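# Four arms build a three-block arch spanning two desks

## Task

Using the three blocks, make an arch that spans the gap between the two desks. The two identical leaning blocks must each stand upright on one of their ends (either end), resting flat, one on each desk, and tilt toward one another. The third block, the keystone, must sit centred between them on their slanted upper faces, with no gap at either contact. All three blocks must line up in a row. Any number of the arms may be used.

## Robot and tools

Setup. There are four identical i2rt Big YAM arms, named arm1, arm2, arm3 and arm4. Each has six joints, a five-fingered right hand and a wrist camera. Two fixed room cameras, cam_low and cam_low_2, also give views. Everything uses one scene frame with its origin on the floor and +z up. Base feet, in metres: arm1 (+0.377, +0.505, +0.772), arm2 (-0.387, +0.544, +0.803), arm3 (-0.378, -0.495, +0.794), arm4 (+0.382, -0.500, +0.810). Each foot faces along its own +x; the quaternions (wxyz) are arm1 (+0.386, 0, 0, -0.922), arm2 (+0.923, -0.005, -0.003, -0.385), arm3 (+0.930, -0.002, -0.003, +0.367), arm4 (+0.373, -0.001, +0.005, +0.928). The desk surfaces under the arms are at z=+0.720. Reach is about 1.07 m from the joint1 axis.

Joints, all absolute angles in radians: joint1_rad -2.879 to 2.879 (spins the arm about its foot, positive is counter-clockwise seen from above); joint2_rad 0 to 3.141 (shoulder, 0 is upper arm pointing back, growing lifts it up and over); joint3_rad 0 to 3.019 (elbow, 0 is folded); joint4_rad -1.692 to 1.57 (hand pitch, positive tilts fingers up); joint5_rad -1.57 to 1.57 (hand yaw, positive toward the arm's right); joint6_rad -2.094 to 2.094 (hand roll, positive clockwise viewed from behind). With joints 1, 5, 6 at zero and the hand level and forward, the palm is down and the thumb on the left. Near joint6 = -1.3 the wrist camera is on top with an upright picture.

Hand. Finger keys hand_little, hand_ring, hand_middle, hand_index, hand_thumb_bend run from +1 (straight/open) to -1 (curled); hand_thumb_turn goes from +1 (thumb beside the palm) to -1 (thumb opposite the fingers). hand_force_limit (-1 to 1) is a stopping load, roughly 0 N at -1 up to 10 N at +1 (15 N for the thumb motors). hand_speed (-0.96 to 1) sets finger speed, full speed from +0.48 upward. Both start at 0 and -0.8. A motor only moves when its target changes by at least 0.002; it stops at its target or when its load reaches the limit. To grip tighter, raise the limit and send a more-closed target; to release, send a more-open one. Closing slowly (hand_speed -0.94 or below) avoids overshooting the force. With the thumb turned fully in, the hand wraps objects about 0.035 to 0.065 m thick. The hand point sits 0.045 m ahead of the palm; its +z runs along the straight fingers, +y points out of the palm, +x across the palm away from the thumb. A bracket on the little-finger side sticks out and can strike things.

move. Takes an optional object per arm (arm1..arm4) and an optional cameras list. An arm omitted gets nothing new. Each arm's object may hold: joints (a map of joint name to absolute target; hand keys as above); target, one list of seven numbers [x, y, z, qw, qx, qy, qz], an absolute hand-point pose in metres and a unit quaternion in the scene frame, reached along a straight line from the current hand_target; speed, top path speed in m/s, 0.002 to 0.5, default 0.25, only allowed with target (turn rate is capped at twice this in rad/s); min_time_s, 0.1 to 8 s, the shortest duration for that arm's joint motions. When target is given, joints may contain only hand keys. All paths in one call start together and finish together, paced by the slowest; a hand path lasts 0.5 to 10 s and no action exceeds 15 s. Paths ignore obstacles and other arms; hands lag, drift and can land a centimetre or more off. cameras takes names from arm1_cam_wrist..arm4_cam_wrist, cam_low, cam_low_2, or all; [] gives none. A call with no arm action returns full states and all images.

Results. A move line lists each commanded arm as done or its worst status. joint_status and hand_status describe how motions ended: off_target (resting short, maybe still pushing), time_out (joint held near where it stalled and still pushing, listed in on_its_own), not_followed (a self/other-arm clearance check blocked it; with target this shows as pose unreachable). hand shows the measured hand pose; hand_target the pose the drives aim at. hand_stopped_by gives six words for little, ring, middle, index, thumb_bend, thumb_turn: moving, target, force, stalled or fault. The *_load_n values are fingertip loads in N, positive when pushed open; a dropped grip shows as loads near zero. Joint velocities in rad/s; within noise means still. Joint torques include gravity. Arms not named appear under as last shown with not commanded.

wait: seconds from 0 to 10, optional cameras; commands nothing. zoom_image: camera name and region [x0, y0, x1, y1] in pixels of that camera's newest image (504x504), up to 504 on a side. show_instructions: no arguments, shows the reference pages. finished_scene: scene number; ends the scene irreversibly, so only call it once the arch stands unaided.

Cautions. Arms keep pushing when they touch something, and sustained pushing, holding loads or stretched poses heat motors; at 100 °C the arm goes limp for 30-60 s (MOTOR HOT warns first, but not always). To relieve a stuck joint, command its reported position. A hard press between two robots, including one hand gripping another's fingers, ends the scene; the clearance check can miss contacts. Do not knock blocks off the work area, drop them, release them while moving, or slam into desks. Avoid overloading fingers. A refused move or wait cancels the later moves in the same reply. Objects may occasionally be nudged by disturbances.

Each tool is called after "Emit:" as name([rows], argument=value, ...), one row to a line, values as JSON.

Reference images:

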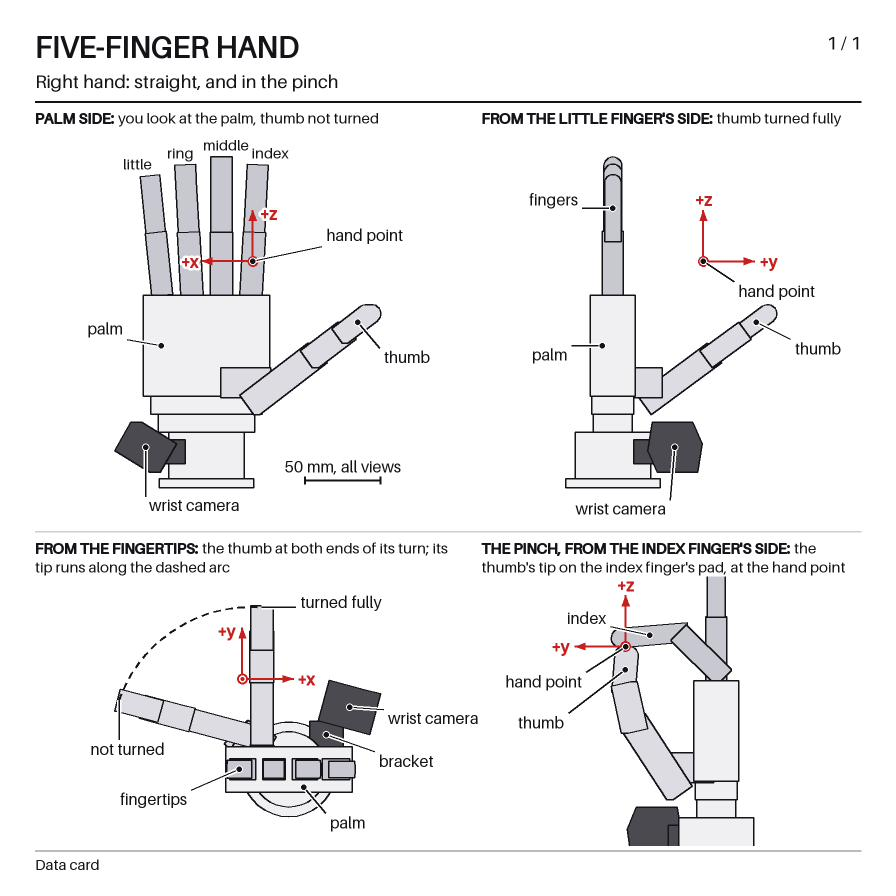

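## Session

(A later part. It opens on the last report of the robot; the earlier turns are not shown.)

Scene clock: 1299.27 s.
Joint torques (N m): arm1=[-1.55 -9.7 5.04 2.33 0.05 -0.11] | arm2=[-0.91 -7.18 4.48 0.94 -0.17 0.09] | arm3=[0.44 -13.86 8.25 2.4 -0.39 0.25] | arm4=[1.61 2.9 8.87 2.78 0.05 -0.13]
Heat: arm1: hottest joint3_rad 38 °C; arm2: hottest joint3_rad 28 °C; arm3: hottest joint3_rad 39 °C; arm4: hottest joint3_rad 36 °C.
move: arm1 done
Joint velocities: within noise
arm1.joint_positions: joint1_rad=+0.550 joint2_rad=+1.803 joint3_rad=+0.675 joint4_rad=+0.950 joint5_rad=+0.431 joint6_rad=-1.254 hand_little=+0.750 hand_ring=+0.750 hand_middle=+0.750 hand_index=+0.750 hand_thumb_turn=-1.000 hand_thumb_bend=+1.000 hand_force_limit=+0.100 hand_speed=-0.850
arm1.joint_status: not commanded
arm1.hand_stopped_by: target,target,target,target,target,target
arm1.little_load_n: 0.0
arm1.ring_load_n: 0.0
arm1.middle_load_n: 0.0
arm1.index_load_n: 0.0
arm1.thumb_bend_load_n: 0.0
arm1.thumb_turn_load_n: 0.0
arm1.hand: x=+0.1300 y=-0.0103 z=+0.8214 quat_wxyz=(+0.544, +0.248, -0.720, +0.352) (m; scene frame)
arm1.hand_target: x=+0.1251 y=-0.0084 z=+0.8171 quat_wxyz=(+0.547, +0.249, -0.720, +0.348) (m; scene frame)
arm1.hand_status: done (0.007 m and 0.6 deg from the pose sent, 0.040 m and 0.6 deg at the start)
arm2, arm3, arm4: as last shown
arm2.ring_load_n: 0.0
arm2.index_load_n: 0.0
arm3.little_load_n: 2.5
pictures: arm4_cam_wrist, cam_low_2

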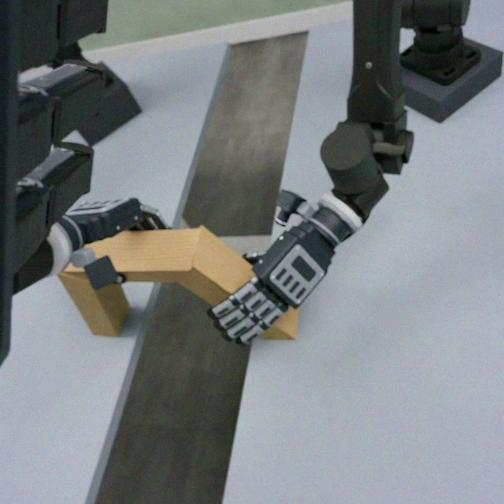

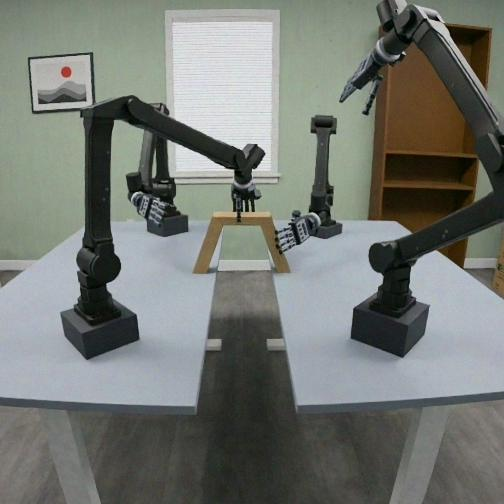

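Emit:
move(arm1={"joints": {"hand_speed": -0.92, "hand_force_limit": -0.5, "hand_little": 0.29, "hand_ring": 0.30, "hand_middle": 0.30, "hand_index": 0.285, "hand_thumb_bend": 0.74}}, cameras=["cam_low_2", "arm4_cam_wrist"])

Emit:
zoom_image(camera="arm4_cam_wrist", region=[160, 210, 240, 290])

Emit:
zoom_image(camera="cam_low_2", region=[185, 200, 300, 285])

Scene clock: 1307.90 s.
Joint torques (N m): arm1=[-1.55 -9.88 5 2.28 -0.06 -0.11] | arm2=[-0.79 -7.36 4.48 0.94 -0.16 0.08] | arm3=[0.32 -14.1 8.25 2.37 -0.39 0.25] | arm4=[1.61 2.14 8.91 2.8 0.08 -0.08]
Heat: arm1: hottest joint3_rad 37 °C; arm2: hottest joint3_rad 28 °C; arm3: hottest joint3_rad 39 °C; arm4: hottest joint3_rad 36 °C.
move: arm1 done
Joint velocities: within noise
arm1.joint_positions: joint1_rad=+0.549 joint2_rad=+1.803 joint3_rad=+0.675 joint4_rad=+0.951 joint5_rad=+0.434 joint6_rad=-1.255 hand_little=+0.290 hand_ring=+0.300 hand_middle=+0.300 hand_index=+0.286 hand_thumb_turn=-1.000 hand_thumb_bend=+0.742 hand_force_limit=-0.500 hand_speed=-0.920
arm1.joint_status: all done
arm1.hand_stopped_by: target,target,target,target,target,target
arm1.little_load_n: 0.0
arm1.ring_load_n: 0.0
arm1.middle_load_n: 0.0
arm1.index_load_n: 0.0
arm1.thumb_bend_load_n: 3.0
arm1.thumb_turn_load_n: 0.5
arm1.hand: x=+0.1291 y=-0.0096 z=+0.8215 quat_wxyz=(+0.545, +0.248, -0.721, +0.350) (m; scene frame)
arm1.hand_target: x=+0.1251 y=-0.0084 z=+0.8172 quat_wxyz=(+0.547, +0.249, -0.720, +0.348) (m; scene frame)
arm1.hand_status: not commanded
arm2, arm3, arm4: as last shown
arm3.little_load_n: 2.0
arm3.middle_load_n: 2.0
arm3.index_load_n: 1.5
arm3.hand_target: x=-0.0381 y=+0.0147 z=+0.9263 quat_wxyz=(-0.462, +0.887, +0.027, +0.006) (m; scene frame)
pictures: arm4_cam_wrist, cam_low_2

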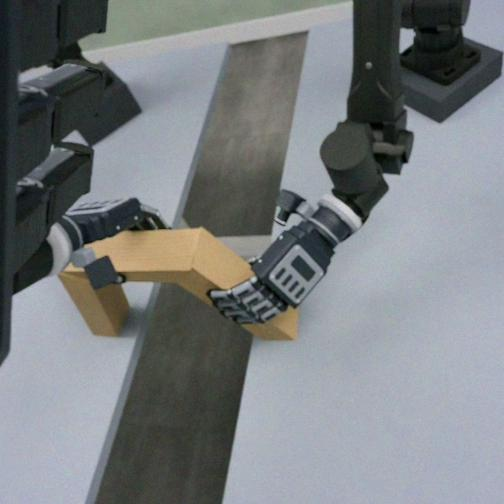

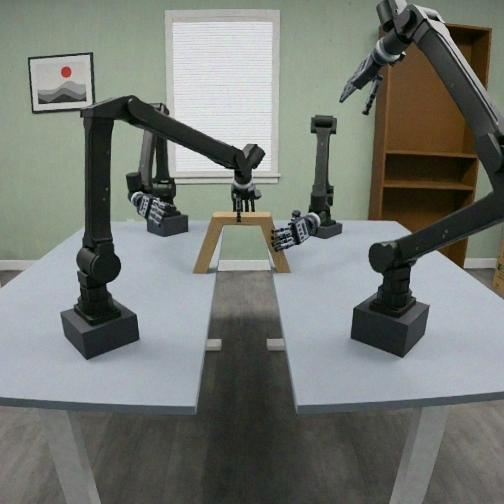

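Scaled by 6.300 from the camera's 504x504 image, which has a finer 720x720 frame.

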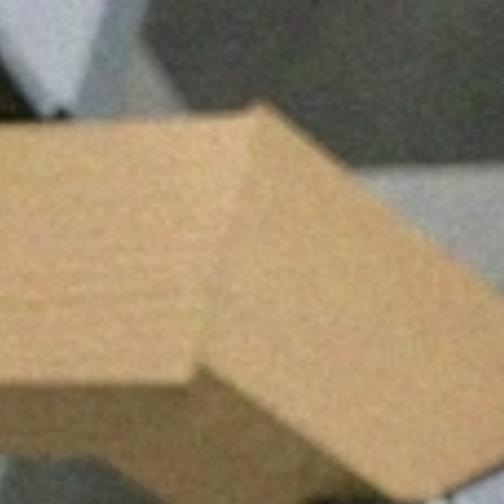

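Scaled by 4.383 from the camera's 504x504 image, which has a finer 720x720 frame.

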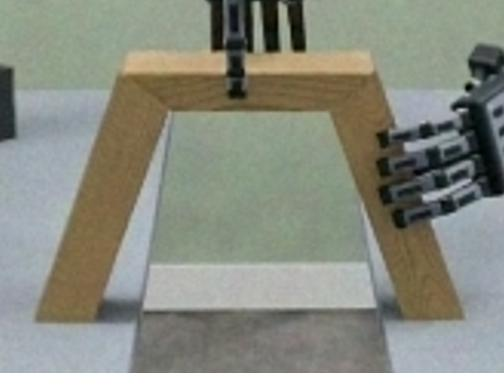

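Emit:
move(arm1={"joints": {"hand_speed": -0.95, "hand_force_limit": -0.2, "hand_thumb_bend": 0.71}}, cameras=["cam_low_2", "arm4_cam_wrist"])

Emit:
zoom_image(camera="arm4_cam_wrist", region=[160, 210, 240, 290])

Emit:
zoom_image(camera="cam_low_2", region=[185, 200, 300, 285])

Scene clock: 1314.87 s.
Joint torques (N m): arm1=[-1.38 -9.58 5.05 2.24 -0.09 -0.11] | arm2=[-0.97 -7.06 4.38 0.92 -0.15 0.09] | arm3=[0.26 -14.04 8.27 2.4 -0.39 0.24] | arm4=[1.26 2.61 8.87 2.76 0.1 -0.11]
Heat: arm1: hottest joint3_rad 37 °C; arm2: hottest joint3_rad 28 °C; arm3: hottest joint3_rad 39 °C; arm4: hottest joint3_rad 36 °C.
move: arm1 done
Joint velocities: within noise
arm1.joint_positions: joint1_rad=+0.548 joint2_rad=+1.804 joint3_rad=+0.675 joint4_rad=+0.951 joint5_rad=+0.434 joint6_rad=-1.256 hand_little=+0.290 hand_ring=+0.300 hand_middle=+0.300 hand_index=+0.286 hand_thumb_turn=-1.000 hand_thumb_bend=+0.712 hand_force_limit=-0.200 hand_speed=-0.950
arm1.joint_status: all done
arm1.hand_stopped_by: target,target,target,target,target,target
arm1.little_load_n: 0.0
arm1.ring_load_n: 0.0
arm1.middle_load_n: 0.0
arm1.index_load_n: 0.0
arm1.thumb_bend_load_n: 2.5
arm1.thumb_turn_load_n: 0.0
arm1.hand: x=+0.1288 y=-0.0093 z=+0.8211 quat_wxyz=(+0.545, +0.248, -0.721, +0.349) (m; scene frame)
arm1.hand_target: x=+0.1251 y=-0.0084 z=+0.8170 quat_wxyz=(+0.547, +0.249, -0.720, +0.348) (m; scene frame)
arm1.hand_status: not commanded
arm2, arm4: as last shown
arm3.joint_positions: joint1_rad=+0.042 joint2_rad=+1.672 joint3_rad=+1.280 joint4_rad=-0.379 joint5_rad=-0.620 joint6_rad=-0.564 hand_little=+0.228 hand_ring=+0.257 hand_middle=+0.268 hand_index=+0.274 hand_thumb_turn=-1.000 hand_thumb_bend=+0.678 hand_force_limit=-0.600 hand_speed=-0.950
arm3.joint_status: not commanded
arm3.hand_stopped_by: force,force,force,force,target,target
arm3.little_load_n: 2.0
arm3.ring_load_n: 0.0
arm3.middle_load_n: 2.0
arm3.index_load_n: 1.5
arm3.thumb_bend_load_n: 5.5
arm3.thumb_turn_load_n: 1.0
arm3.hand: x=-0.0329 y=+0.0101 z=+0.9376 quat_wxyz=(-0.464, +0.885, +0.026, +0.013) (m; scene frame)
arm3.hand_target: x=-0.0381 y=+0.0147 z=+0.9263 quat_wxyz=(-0.462, +0.887, +0.027, +0.006) (m; scene frame)
arm3.hand_status: not commanded
pictures: arm4_cam_wrist, cam_low_2

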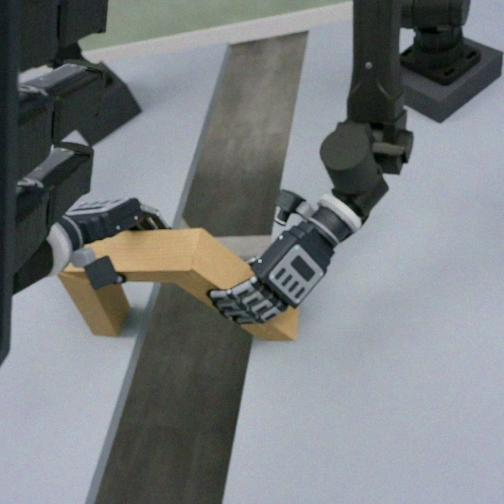

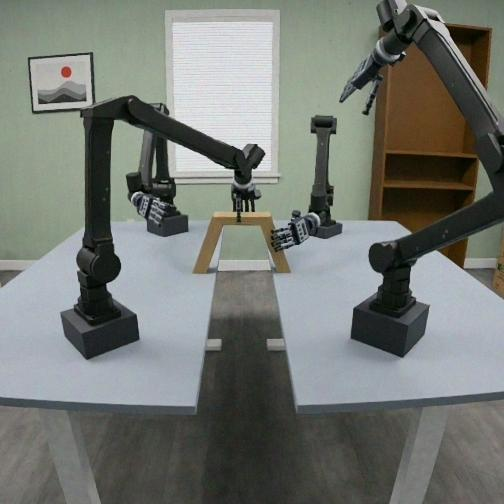

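Scaled by 6.300 from the camera's 504x504 image, which has a finer 720x720 frame.

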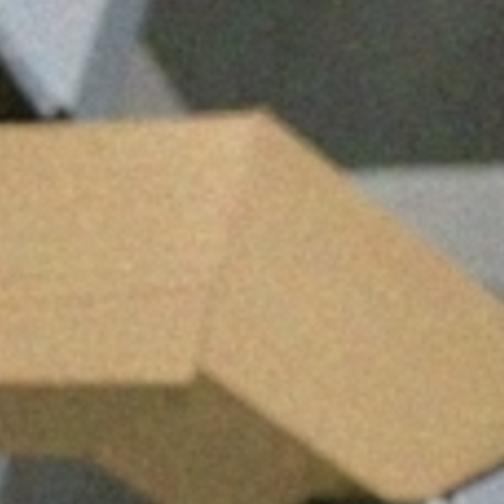

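Scaled by 4.383 from the camera's 504x504 image, which has a finer 720x720 frame.

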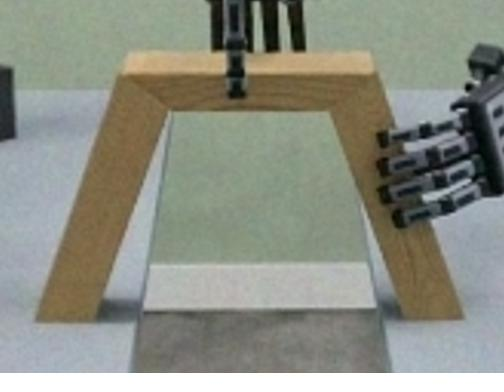

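Emit:
zoom_image(camera="arm4_cam_wrist", region=[240, 280, 320, 360])

Scaled by 6.300 from the camera's 504x504 image, which has a finer 720x720 frame.

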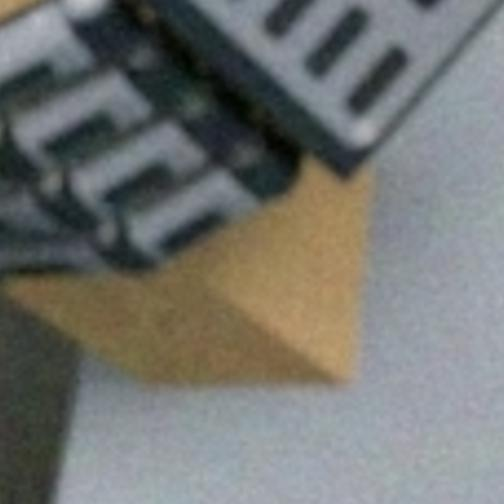

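Emit:
zoom_image(camera="arm4_cam_wrist", region=[40, 200, 320, 360])

Emit:
zoom_image(camera="cam_low_2", region=[270, 255, 300, 285])

Emit:
zoom_image(camera="cam_low_2", region=[252, 208, 277, 233])

Scaled by 1.800 from the camera's 504x504 image, which has a finer 720x720 frame.

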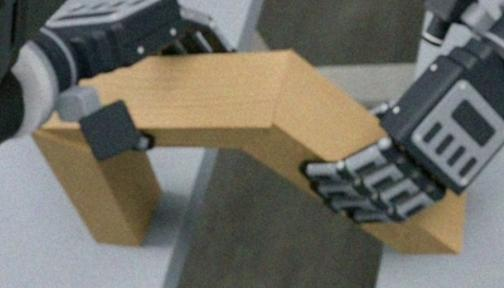

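Scaled by 16.800 from the camera's 504x504 image, which has a finer 720x720 frame.

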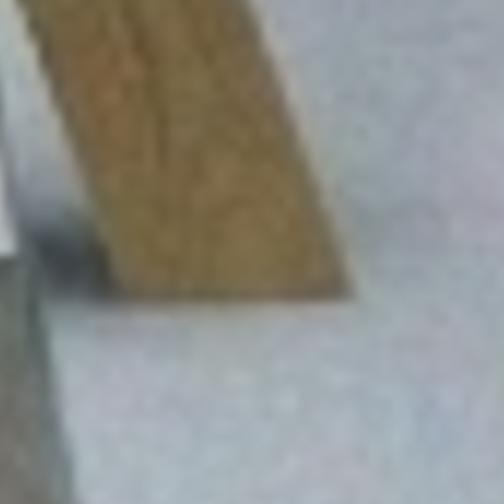

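Scaled by 20.160 from the camera's 504x504 image, which has a finer 720x720 frame.

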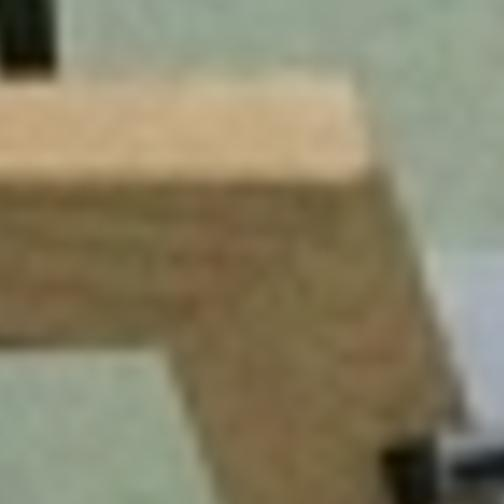

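Emit:
move(arm1={"joints": {"hand_speed": -0.95, "hand_force_limit": -0.2, "hand_thumb_bend": 0.665}}, cameras=["cam_low_2", "arm4_cam_wrist"])

Emit:
zoom_image(camera="arm4_cam_wrist", region=[160, 210, 240, 290])

Emit:
zoom_image(camera="arm4_cam_wrist", region=[40, 200, 320, 360])

Emit:
zoom_image(camera="cam_low_2", region=[185, 200, 300, 285])

Scene clock: 1333.20 s.
Joint torques (N m): arm1=[-1.55 -10.05 5.01 2.32 -0.09 -0.1] | arm2=[-0.85 -7.41 4.45 0.91 -0.16 0.09] | arm3=[0.21 -14.21 8.27 2.37 -0.39 0.25] | arm4=[1.49 2.67 8.92 2.84 0.08 -0.08]
Heat: arm1: hottest joint3_rad 36 °C; arm2: hottest joint3_rad 28 °C; arm3: hottest joint3_rad 38 °C; arm4: hottest joint3_rad 36 °C.
move: arm1 done
Joint velocities: within noise
arm1.joint_positions: joint1_rad=+0.548 joint2_rad=+1.805 joint3_rad=+0.675 joint4_rad=+0.951 joint5_rad=+0.435 joint6_rad=-1.259 hand_little=+0.290 hand_ring=+0.300 hand_middle=+0.300 hand_index=+0.286 hand_thumb_turn=-1.000 hand_thumb_bend=+0.670 hand_force_limit=-0.200 hand_speed=-0.950
arm1.joint_status: all done
arm1.hand_stopped_by: target,target,target,target,target,target
arm1.little_load_n: 2.5
arm1.ring_load_n: 0.0
arm1.middle_load_n: 0.0
arm1.index_load_n: 0.0
arm1.thumb_bend_load_n: 5.0
arm1.thumb_turn_load_n: 1.5
arm1.hand: x=+0.1287 y=-0.0092 z=+0.8211 quat_wxyz=(+0.546, +0.249, -0.721, +0.348) (m; scene frame)
arm1.hand_target: x=+0.1251 y=-0.0084 z=+0.8171 quat_wxyz=(+0.547, +0.249, -0.720, +0.348) (m; scene frame)
arm1.hand_status: not commanded
arm2.joint_positions: joint1_rad=-0.960 joint2_rad=+1.596 joint3_rad=+0.507 joint4_rad=+0.951 joint5_rad=-0.765 joint6_rad=+1.167 hand_little=+0.750 hand_ring=+0.750 hand_middle=+0.750 hand_index=+0.750 hand_thumb_turn=-1.000 hand_thumb_bend=+1.000 hand_force_limit=+0.100 hand_speed=-0.850
arm2.joint_status: not commanded
arm2.hand_stopped_by: target,target,target,target,target,target
arm2.little_load_n: 0.0
arm2.ring_load_n: 0.0
arm2.middle_load_n: 0.0
arm2.index_load_n: 0.0
arm2.thumb_bend_load_n: 0.0
arm2.thumb_turn_load_n: -0.5
arm2.hand: x=-0.2859 y=+0.0775 z=+0.9594 quat_wxyz=(-0.539, -0.242, -0.697, +0.407) (m; scene frame)
arm2.hand_target: x=-0.2899 y=+0.0800 z=+0.9600 quat_wxyz=(-0.535, -0.241, -0.698, +0.411) (m; scene frame)
arm2.hand_status: not commanded
arm3: as last shown
arm3.middle_load_n: 2.5
arm3.index_load_n: 2.0
arm4.joint_positions: joint1_rad=-0.413 joint2_rad=+0.602 joint3_rad=+1.437 joint4_rad=-1.316 joint5_rad=+0.076 joint6_rad=-0.995 hand_little=+1.000 hand_ring=+1.000 hand_middle=+1.000 hand_index=+1.000 hand_thumb_turn=+1.000 hand_thumb_bend=+1.000 hand_force_limit=+0.000 hand_speed=-0.800
arm4.joint_status: not commanded
arm4.hand_stopped_by: target,target,target,target,target,target
arm4.little_load_n: 0.0
arm4.ring_load_n: 0.0
arm4.middle_load_n: 0.0
arm4.index_load_n: 0.0
arm4.thumb_bend_load_n: 0.0
arm4.thumb_turn_load_n: 0.0
arm4.hand: x=+0.3469 y=-0.2802 z=+1.3173 quat_wxyz=(-0.482, +0.672, +0.532, +0.181) (m; scene frame)
arm4.hand_target: x=+0.3475 y=-0.2816 z=+1.3260 quat_wxyz=(-0.491, +0.668, +0.528, +0.184) (m; scene frame)
arm4.hand_status: not commanded
pictures: arm4_cam_wrist, cam_low_2

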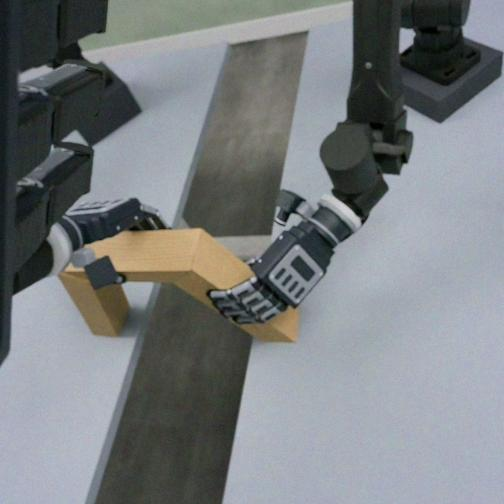

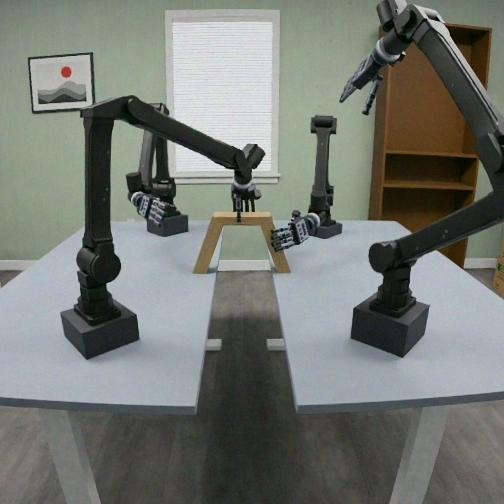

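Scaled by 6.300 from the camera's 504x504 image, which has a finer 720x720 frame.

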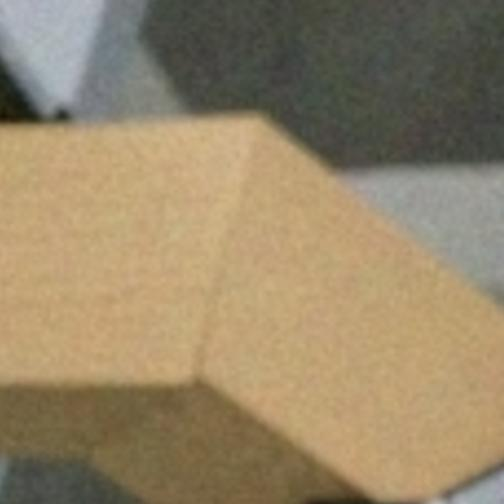

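Scaled by 1.800 from the camera's 504x504 image, which has a finer 720x720 frame.

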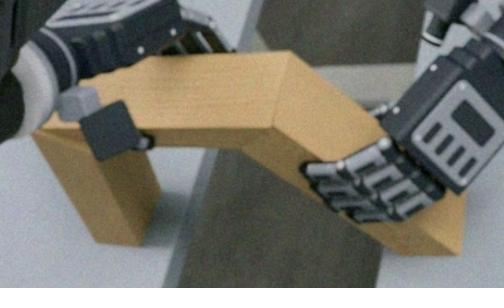

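Scaled by 4.383 from the camera's 504x504 image, which has a finer 720x720 frame.

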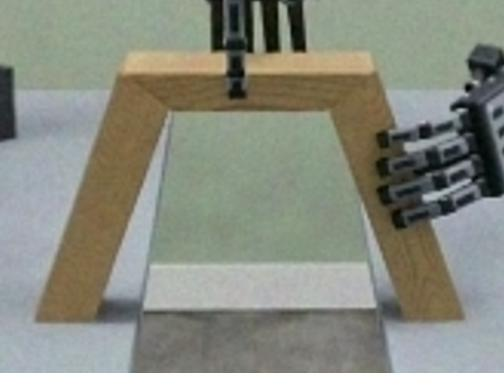

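Emit:
wait(seconds=0.1, cameras=["cam_low", "arm4_cam_wrist"])

Emit:
zoom_image(camera="cam_low", region=[246, 210, 276, 240])

Emit:
zoom_image(camera="arm4_cam_wrist", region=[45, 230, 125, 310])

Scene clock: 1339.53 s.
Joint torques (N m): arm1=[-1.55 -9.88 5.05 2.28 -0.11 -0.08] | arm2=[-1.2 -7.18 4.4 0.95 -0.17 0.09] | arm3=[0.38 -14.15 8.29 2.37 -0.39 0.25] | arm4=[1.32 2.55 8.88 2.89 0.08 -0.09]
Heat: arm1: hottest joint3_rad 36 °C; arm2: hottest joint3_rad 28 °C; arm3: hottest joint3_rad 38 °C; arm4: hottest joint3_rad 36 °C.
Joint velocities: within noise
arm1.joint_positions: joint1_rad=+0.548 joint2_rad=+1.805 joint3_rad=+0.675 joint4_rad=+0.951 joint5_rad=+0.435 joint6_rad=-1.259 hand_little=+0.290 hand_ring=+0.300 hand_middle=+0.300 hand_index=+0.286 hand_thumb_turn=-1.000 hand_thumb_bend=+0.670 hand_force_limit=-0.200 hand_speed=-0.950
arm1.joint_status: all done
arm1.hand_stopped_by: target,target,target,target,target,target
arm1.little_load_n: 2.5
arm1.ring_load_n: 0.0
arm1.middle_load_n: 0.0
arm1.index_load_n: 0.0
arm1.thumb_bend_load_n: 5.0
arm1.thumb_turn_load_n: 1.5
arm1.hand: x=+0.1287 y=-0.0092 z=+0.8211 quat_wxyz=(+0.546, +0.249, -0.721, +0.348) (m; scene frame)
arm1.hand_target: x=+0.1251 y=-0.0084 z=+0.8171 quat_wxyz=(+0.547, +0.249, -0.720, +0.348) (m; scene frame)
arm1.hand_status: not commanded
arm2.joint_positions: joint1_rad=-0.960 joint2_rad=+1.596 joint3_rad=+0.507 joint4_rad=+0.951 joint5_rad=-0.765 joint6_rad=+1.167 hand_little=+0.750 hand_ring=+0.750 hand_middle=+0.750 hand_index=+0.750 hand_thumb_turn=-1.000 hand_thumb_bend=+1.000 hand_force_limit=+0.100 hand_speed=-0.850
arm2.joint_status: not commanded
arm2.hand_stopped_by: target,target,target,target,target,target
arm2.little_load_n: -0.5
arm2.ring_load_n: 0.0
arm2.middle_load_n: 0.0
arm2.index_load_n: 0.0
arm2.thumb_bend_load_n: 0.0
arm2.thumb_turn_load_n: 0.0
arm2.hand: x=-0.2859 y=+0.0775 z=+0.9594 quat_wxyz=(-0.539, -0.242, -0.697, +0.407) (m; scene frame)
arm2.hand_target: x=-0.2899 y=+0.0800 z=+0.9600 quat_wxyz=(-0.535, -0.241, -0.698, +0.411) (m; scene frame)
arm2.hand_status: not commanded
arm3.joint_positions: joint1_rad=+0.042 joint2_rad=+1.672 joint3_rad=+1.280 joint4_rad=-0.379 joint5_rad=-0.620 joint6_rad=-0.564 hand_little=+0.228 hand_ring=+0.257 hand_middle=+0.268 hand_index=+0.274 hand_thumb_turn=-1.000 hand_thumb_bend=+0.678 hand_force_limit=-0.600 hand_speed=-0.950
arm3.joint_status: not commanded
arm3.hand_stopped_by: force,force,force,force,target,target
arm3.little_load_n: 2.0
arm3.ring_load_n: 0.0
arm3.middle_load_n: 2.5
arm3.index_load_n: 2.0
arm3.thumb_bend_load_n: 5.5
arm3.thumb_turn_load_n: 1.5
arm3.hand: x=-0.0329 y=+0.0101 z=+0.9376 quat_wxyz=(-0.464, +0.885, +0.026, +0.013) (m; scene frame)
arm3.hand_target: x=-0.0381 y=+0.0147 z=+0.9263 quat_wxyz=(-0.462, +0.887, +0.027, +0.006) (m; scene frame)
arm3.hand_status: not commanded
arm4.joint_positions: joint1_rad=-0.413 joint2_rad=+0.602 joint3_rad=+1.437 joint4_rad=-1.316 joint5_rad=+0.076 joint6_rad=-0.995 hand_little=+1.000 hand_ring=+1.000 hand_middle=+1.000 hand_index=+1.000 hand_thumb_turn=+1.000 hand_thumb_bend=+1.000 hand_force_limit=+0.000 hand_speed=-0.800
arm4.joint_status: not commanded
arm4.hand_stopped_by: target,target,target,target,target,target
arm4.little_load_n: 0.0
arm4.ring_load_n: 0.0
arm4.middle_load_n: 0.0
arm4.index_load_n: 0.0
arm4.thumb_bend_load_n: 0.0
arm4.thumb_turn_load_n: 0.0
arm4.hand: x=+0.3469 y=-0.2802 z=+1.3173 quat_wxyz=(-0.482, +0.672, +0.532, +0.181) (m; scene frame)
arm4.hand_target: x=+0.3475 y=-0.2816 z=+1.3260 quat_wxyz=(-0.491, +0.668, +0.528, +0.184) (m; scene frame)
arm4.hand_status: not commanded
wait: 0.10 s; at rest from the start
pictures: arm4_cam_wrist, cam_low

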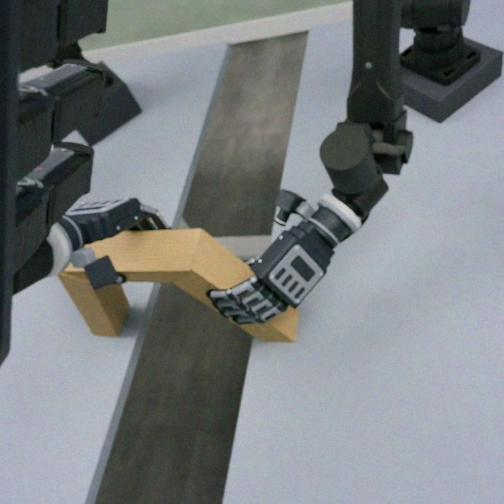

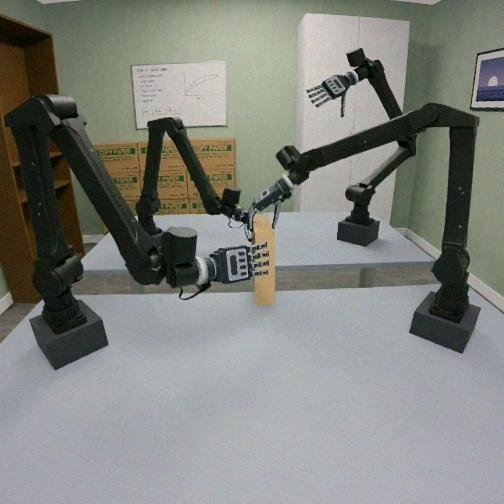

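Scaled by 16.800 from the camera's 504x504 image, which has a finer 720x720 frame.

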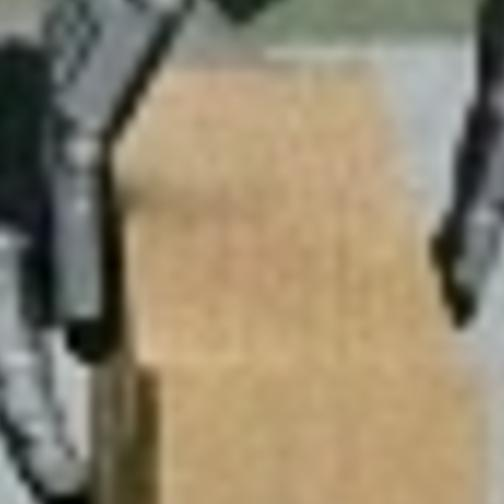

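Scaled by 6.300 from the camera's 504x504 image, which has a finer 720x720 frame.

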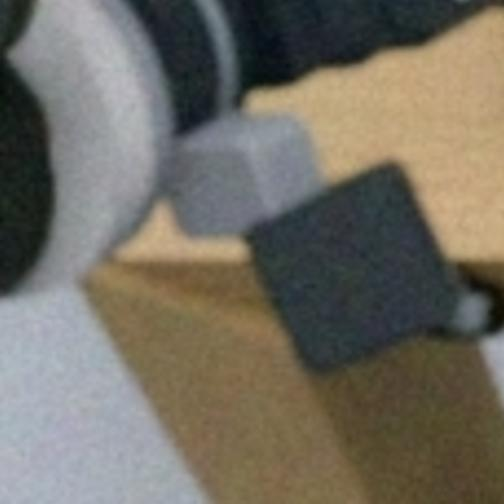

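Emit:
move(arm2={"target": [-0.216, -0.003, 0.912, 0.5348, 0.2409, 0.6987, -0.4111], "speed": 0.1}, cameras=["cam_low_2"])

Emit:
move(arm2={"target": [-0.152, -0.004, 0.885, 0.5348, 0.2409, 0.6987, -0.4111], "speed": 0.06}, cameras=["cam_low", "cam_low_2"])

Scene clock: 1346.37 s.
Joint torques (N m): arm1=[-1.32 -9.82 5.07 2.18 -0.11 -0.1] | arm2=[0.73 -7.71 6.56 1.92 0.1 0.3] | arm3=[0.38 -14.04 8.25 2.39 -0.39 0.25] | arm4=[1.44 2.67 8.88 2.91 0.06 -0.09]
Heat: arm1: hottest joint3_rad 36 °C; arm2: hottest joint3_rad 28 °C; arm3: hottest joint3_rad 38 °C; arm4: hottest joint3_rad 36 °C.
move: arm2 off_target
Joint velocities: within noise
arm1, arm3, arm4: as last shown
arm2.joint_positions: joint1_rad=-0.771 joint2_rad=+1.854 joint3_rad=+0.674 joint4_rad=+1.029 joint5_rad=-0.564 joint6_rad=+1.175 hand_little=+0.750 hand_ring=+0.750 hand_middle=+0.750 hand_index=+0.750 hand_thumb_turn=-1.000 hand_thumb_bend=+1.000 hand_force_limit=+0.100 hand_speed=-0.850
arm2.joint_status: not commanded
arm2.hand_stopped_by: target,target,target,target,target,target
arm2.little_load_n: 0.0
arm2.ring_load_n: 0.0
arm2.middle_load_n: 0.0
arm2.index_load_n: 0.0
arm2.thumb_bend_load_n: 0.0
arm2.thumb_turn_load_n: 0.0
arm2.hand: x=-0.2211 y=+0.0077 z=+0.9066 quat_wxyz=(-0.527, -0.246, -0.705, +0.405) (m; scene frame)
arm2.hand_target: x=-0.2160 y=-0.0024 z=+0.9121 quat_wxyz=(-0.534, -0.241, -0.698, +0.411) (m; scene frame)
arm2.hand_status: off_target (0.013 m and 1.5 deg from the pose sent, 0.117 m and 0.7 deg at the start)
pictures: cam_low_2

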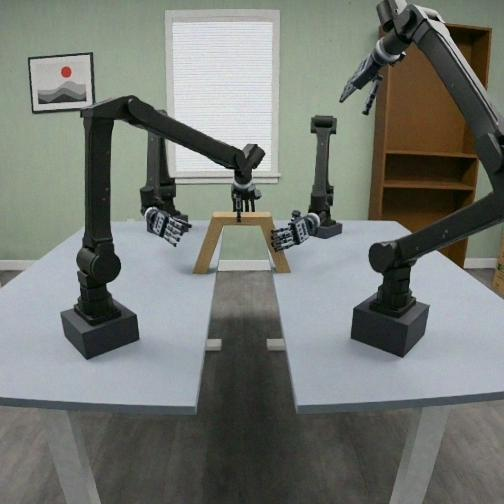

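Scene clock: 1348.17 s.
Joint torques (N m): arm1=[-1.44 -9.7 5.01 2.24 -0.1 -0.07] | arm2=[0.73 -8.12 6.04 1.92 0.13 0.32] | arm3=[0.32 -13.98 8.25 2.37 -0.39 0.24] | arm4=[1.61 2.49 8.76 2.85 0.09 -0.09]
Heat: arm1: hottest joint3_rad 36 °C; arm2: hottest joint3_rad 28 °C; arm3: hottest joint3_rad 38 °C; arm4: hottest joint3_rad 36 °C.
move: arm2 off_target
Joint velocities: within noise
arm1, arm3, arm4: as last shown
arm1.ring_load_n: 0.5
arm2.joint_positions: joint1_rad=-0.621 joint2_rad=+1.948 joint3_rad=+0.702 joint4_rad=+1.108 joint5_rad=-0.416 joint6_rad=+1.195 hand_little=+0.750 hand_ring=+0.750 hand_middle=+0.750 hand_index=+0.750 hand_thumb_turn=-1.000 hand_thumb_bend=+1.000 hand_force_limit=+0.100 hand_speed=-0.850
arm2.joint_status: not commanded
arm2.hand_stopped_by: target,target,target,target,target,target
arm2.little_load_n: 0.0
arm2.ring_load_n: 0.0
arm2.middle_load_n: 0.0
arm2.index_load_n: 0.0
arm2.thumb_bend_load_n: 0.0
arm2.thumb_turn_load_n: -0.5
arm2.hand: x=-0.1583 y=+0.0048 z=+0.8811 quat_wxyz=(-0.526, -0.244, -0.706, +0.407) (m; scene frame)
arm2.hand_target: x=-0.1521 y=-0.0035 z=+0.8850 quat_wxyz=(-0.534, -0.241, -0.698, +0.411) (m; scene frame)
arm2.hand_status: off_target (0.011 m and 1.4 deg from the pose sent, 0.073 m and 1.5 deg at the start)
arm3.middle_load_n: 2.0
arm3.thumb_turn_load_n: 1.0
pictures: cam_low, cam_low_2

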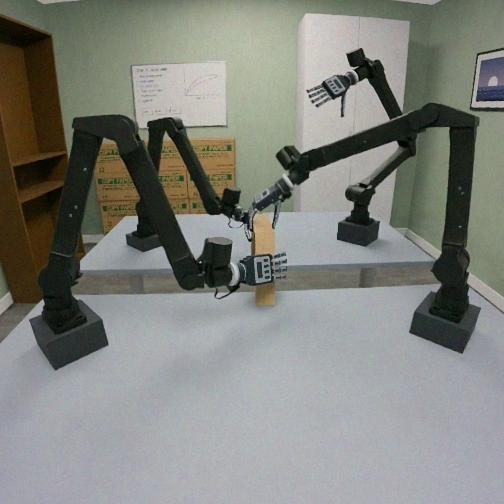

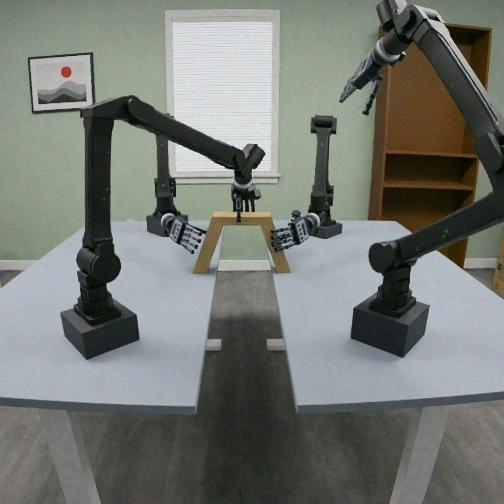

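Emit:
move(arm2={"target": [-0.117, -0.011, 0.872, 0.5348, 0.2409, 0.6987, -0.4111], "speed": 0.05}, cameras=[])

Emit:
move(arm2={"joints": {"hand_speed": -0.92, "hand_force_limit": -0.6, "hand_little": 0.33, "hand_ring": 0.36, "hand_middle": 0.38, "hand_index": 0.39, "hand_thumb_bend": 0.76}}, cameras=["cam_low", "cam_low_2", "arm4_cam_wrist"])

Emit:
zoom_image(camera="cam_low", region=[246, 210, 276, 240])

Emit:
zoom_image(camera="cam_low", region=[240, 205, 290, 310])

Emit:
zoom_image(camera="cam_low_2", region=[185, 200, 300, 285])

Scene clock: 1360.43 s.
Joint torques (N m): arm1=[-1.44 -9.82 5.01 2.25 -0.1 -0.08] | arm2=[0.79 -8.88 6.02 2.02 0.13 0.31] | arm3=[0.44 -14.04 8.29 2.4 -0.4 0.25] | arm4=[1.55 2.55 8.9 2.81 0.08 -0.08]
Heat: arm1: hottest joint3_rad 35 °C; arm2: hottest joint3_rad 28 °C; arm3: hottest joint3_rad 38 °C; arm4: hottest joint3_rad 36 °C.
move: arm2 off_target
Joint velocities: within noise
arm1, arm3, arm4: as last shown
arm2.joint_positions: joint1_rad=-0.548 joint2_rad=+2.003 joint3_rad=+0.747 joint4_rad=+1.122 joint5_rad=-0.341 joint6_rad=+1.204 hand_little=+0.750 hand_ring=+0.750 hand_middle=+0.750 hand_index=+0.750 hand_thumb_turn=-1.000 hand_thumb_bend=+1.000 hand_force_limit=+0.100 hand_speed=-0.850
arm2.joint_status: not commanded
arm2.hand_stopped_by: target,target,target,target,target,target
arm2.little_load_n: 0.0
arm2.ring_load_n: 0.0
arm2.middle_load_n: 0.0
arm2.index_load_n: 0.0
arm2.thumb_bend_load_n: 0.0
arm2.thumb_turn_load_n: -0.5
arm2.hand: x=-0.1251 y=-0.0035 z=+0.8686 quat_wxyz=(-0.525, -0.244, -0.706, +0.408) (m; scene frame)
arm2.hand_target: x=-0.1172 y=-0.0105 z=+0.8721 quat_wxyz=(-0.534, -0.241, -0.698, +0.411) (m; scene frame)
arm2.hand_status: off_target (0.012 m and 1.5 deg from the pose sent, 0.045 m and 1.4 deg at the start)
pictures: none
No camera images: "cameras" was empty.

Scene clock: 1363.00 s.
Joint torques (N m): arm1=[-1.38 -9.88 5.09 2.22 -0.09 -0.08] | arm2=[0.62 -8.82 5.79 2 0.06 0.31] | arm3=[0.38 -14.1 8.25 2.4 -0.39 0.25] | arm4=[1.61 2.43 8.85 2.81 0.08 -0.11]
Heat: arm1: hottest joint3_rad 35 °C; arm2: hottest joint3_rad 28 °C; arm3: hottest joint3_rad 38 °C; arm4: hottest joint3_rad 36 °C.
move: arm2 done
Joint velocities: within noise
arm1, arm3, arm4: as last shown
arm2.joint_positions: joint1_rad=-0.548 joint2_rad=+2.003 joint3_rad=+0.750 joint4_rad=+1.122 joint5_rad=-0.338 joint6_rad=+1.204 hand_little=+0.330 hand_ring=+0.360 hand_middle=+0.380 hand_index=+0.390 hand_thumb_turn=-1.000 hand_thumb_bend=+0.760 hand_force_limit=-0.600 hand_speed=-0.920
arm2.joint_status: all done
arm2.hand_stopped_by: target,target,target,target,target,target
arm2.little_load_n: 0.0
arm2.ring_load_n: 0.0
arm2.middle_load_n: 0.0
arm2.index_load_n: 0.0
arm2.thumb_bend_load_n: 0.0
arm2.thumb_turn_load_n: 0.0
arm2.hand: x=-0.1252 y=-0.0049 z=+0.8691 quat_wxyz=(-0.525, -0.245, -0.705, +0.409) (m; scene frame)
arm2.hand_target: x=-0.1172 y=-0.0106 z=+0.8722 quat_wxyz=(-0.534, -0.241, -0.698, +0.411) (m; scene frame)
arm2.hand_status: not commanded
arm3.thumb_turn_load_n: 1.5
pictures: arm4_cam_wrist, cam_low, cam_low_2

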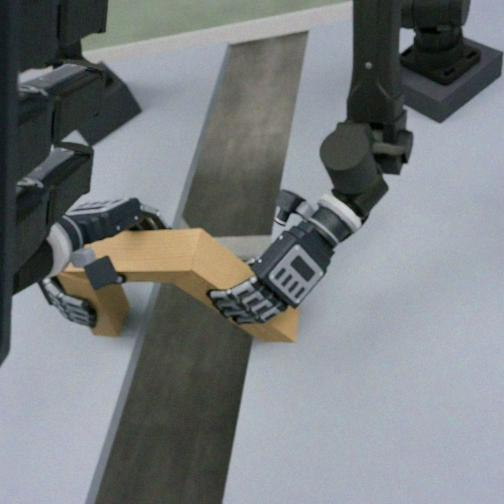

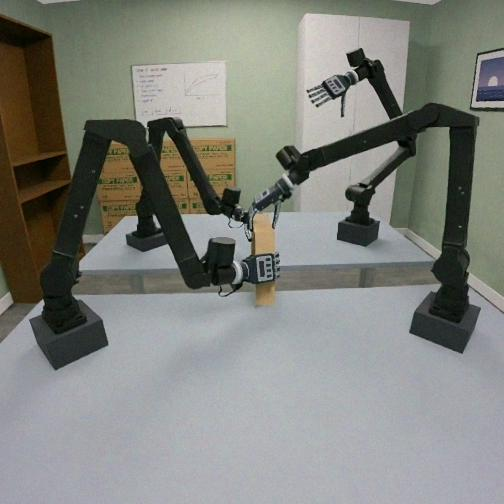

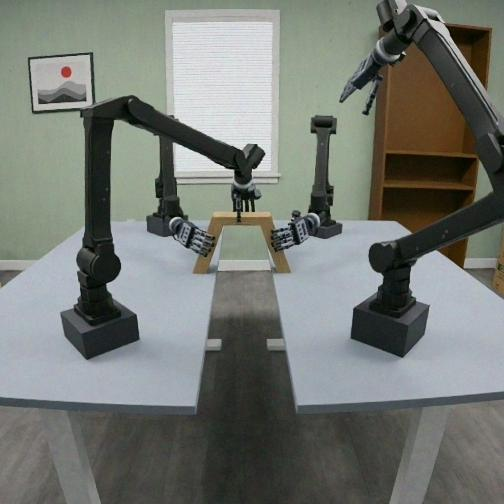

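Scaled by 16.800 from the camera's 504x504 image, which has a finer 720x720 frame.

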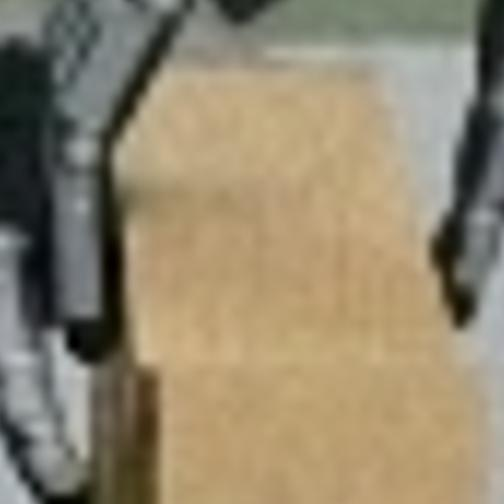

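Scaled by 4.800 from the camera's 504x504 image, which has a finer 720x720 frame.

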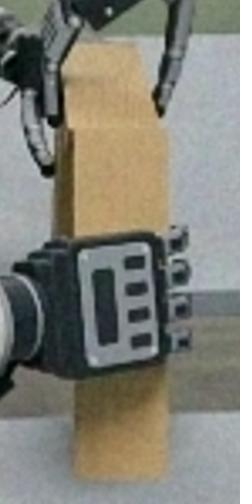

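Scaled by 4.383 from the camera's 504x504 image, which has a finer 720x720 frame.

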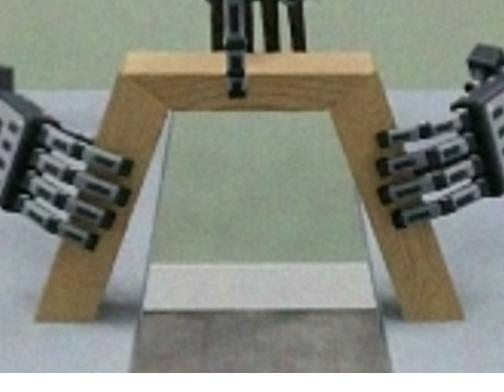

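Emit:
move(arm2={"joints": {"hand_speed": -0.95, "hand_force_limit": -0.2, "hand_little": 0.24, "hand_ring": 0.27, "hand_middle": 0.29, "hand_index": 0.30}}, cameras=["cam_low", "cam_low_2"])

Emit:
zoom_image(camera="cam_low", region=[246, 210, 276, 240])

Emit:
zoom_image(camera="cam_low", region=[240, 205, 290, 310])

Emit:
zoom_image(camera="cam_low_2", region=[185, 200, 300, 285])

Scene clock: 1368.83 s.
Joint torques (N m): arm1=[-1.32 -9.58 4.97 2.25 -0.11 -0.09] | arm2=[0.97 -9 5.6 1.95 -0.06 0.31] | arm3=[0.38 -14.1 8.27 2.39 -0.4 0.25] | arm4=[1.38 2.43 8.87 2.8 0.08 -0.08]
Heat: arm1: hottest joint3_rad 35 °C; arm2: hottest joint3_rad 28 °C; arm3: hottest joint3_rad 38 °C; arm4: hottest joint3_rad 36 °C.
move: arm2 done
Joint velocities: within noise
arm1, arm3, arm4: as last shown
arm1.hand_target: x=+0.1251 y=-0.0084 z=+0.8172 quat_wxyz=(+0.547, +0.249, -0.720, +0.348) (m; scene frame)
arm2.joint_positions: joint1_rad=-0.548 joint2_rad=+2.005 joint3_rad=+0.754 joint4_rad=+1.122 joint5_rad=-0.336 joint6_rad=+1.204 hand_little=+0.240 hand_ring=+0.270 hand_middle=+0.290 hand_index=+0.300 hand_thumb_turn=-1.000 hand_thumb_bend=+0.760 hand_force_limit=-0.200 hand_speed=-0.950
arm2.joint_status: all done
arm2.hand_stopped_by: target,target,target,target,target,target
arm2.little_load_n: 0.0
arm2.ring_load_n: 0.0
arm2.middle_load_n: 0.0
arm2.index_load_n: 1.5
arm2.thumb_bend_load_n: 0.0
arm2.thumb_turn_load_n: 0.0
arm2.hand: x=-0.1252 y=-0.0069 z=+0.8701 quat_wxyz=(-0.525, -0.245, -0.704, +0.411) (m; scene frame)
arm2.hand_target: x=-0.1172 y=-0.0106 z=+0.8722 quat_wxyz=(-0.534, -0.241, -0.698, +0.411) (m; scene frame)
arm2.hand_status: not commanded
arm3.middle_load_n: 2.5
pictures: cam_low, cam_low_2

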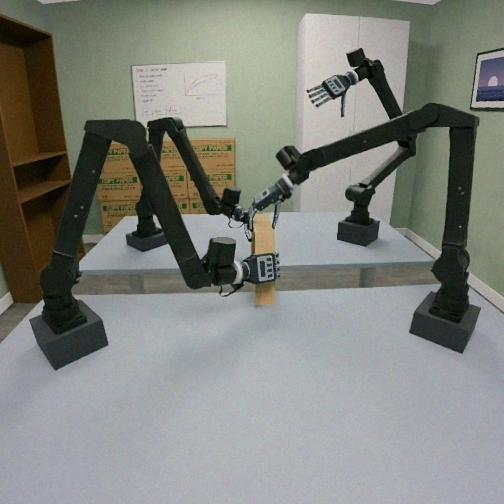

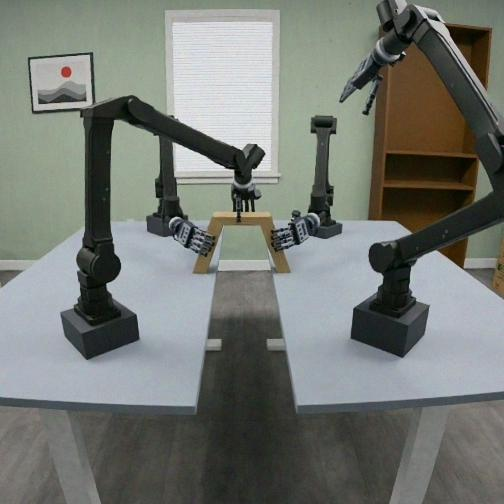

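Scaled by 16.800 from the camera's 504x504 image, which has a finer 720x720 frame.

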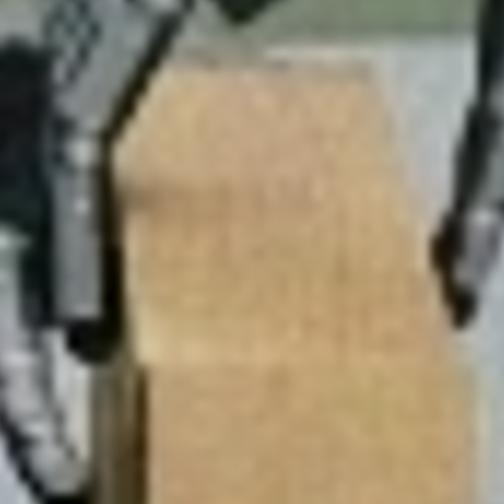

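Scaled by 4.800 from the camera's 504x504 image, which has a finer 720x720 frame.

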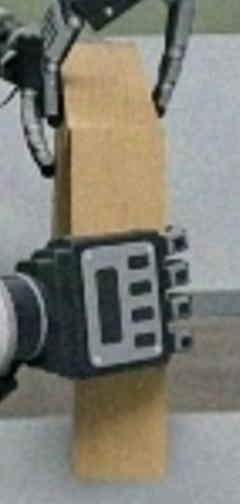

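Scaled by 4.383 from the camera's 504x504 image, which has a finer 720x720 frame.

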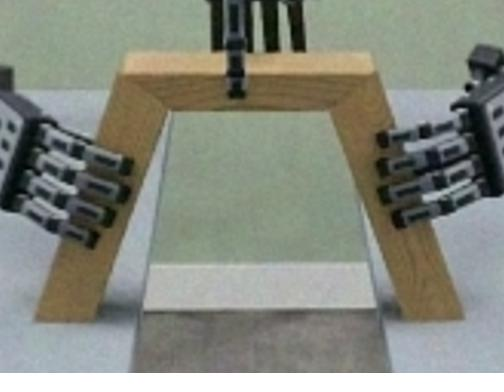

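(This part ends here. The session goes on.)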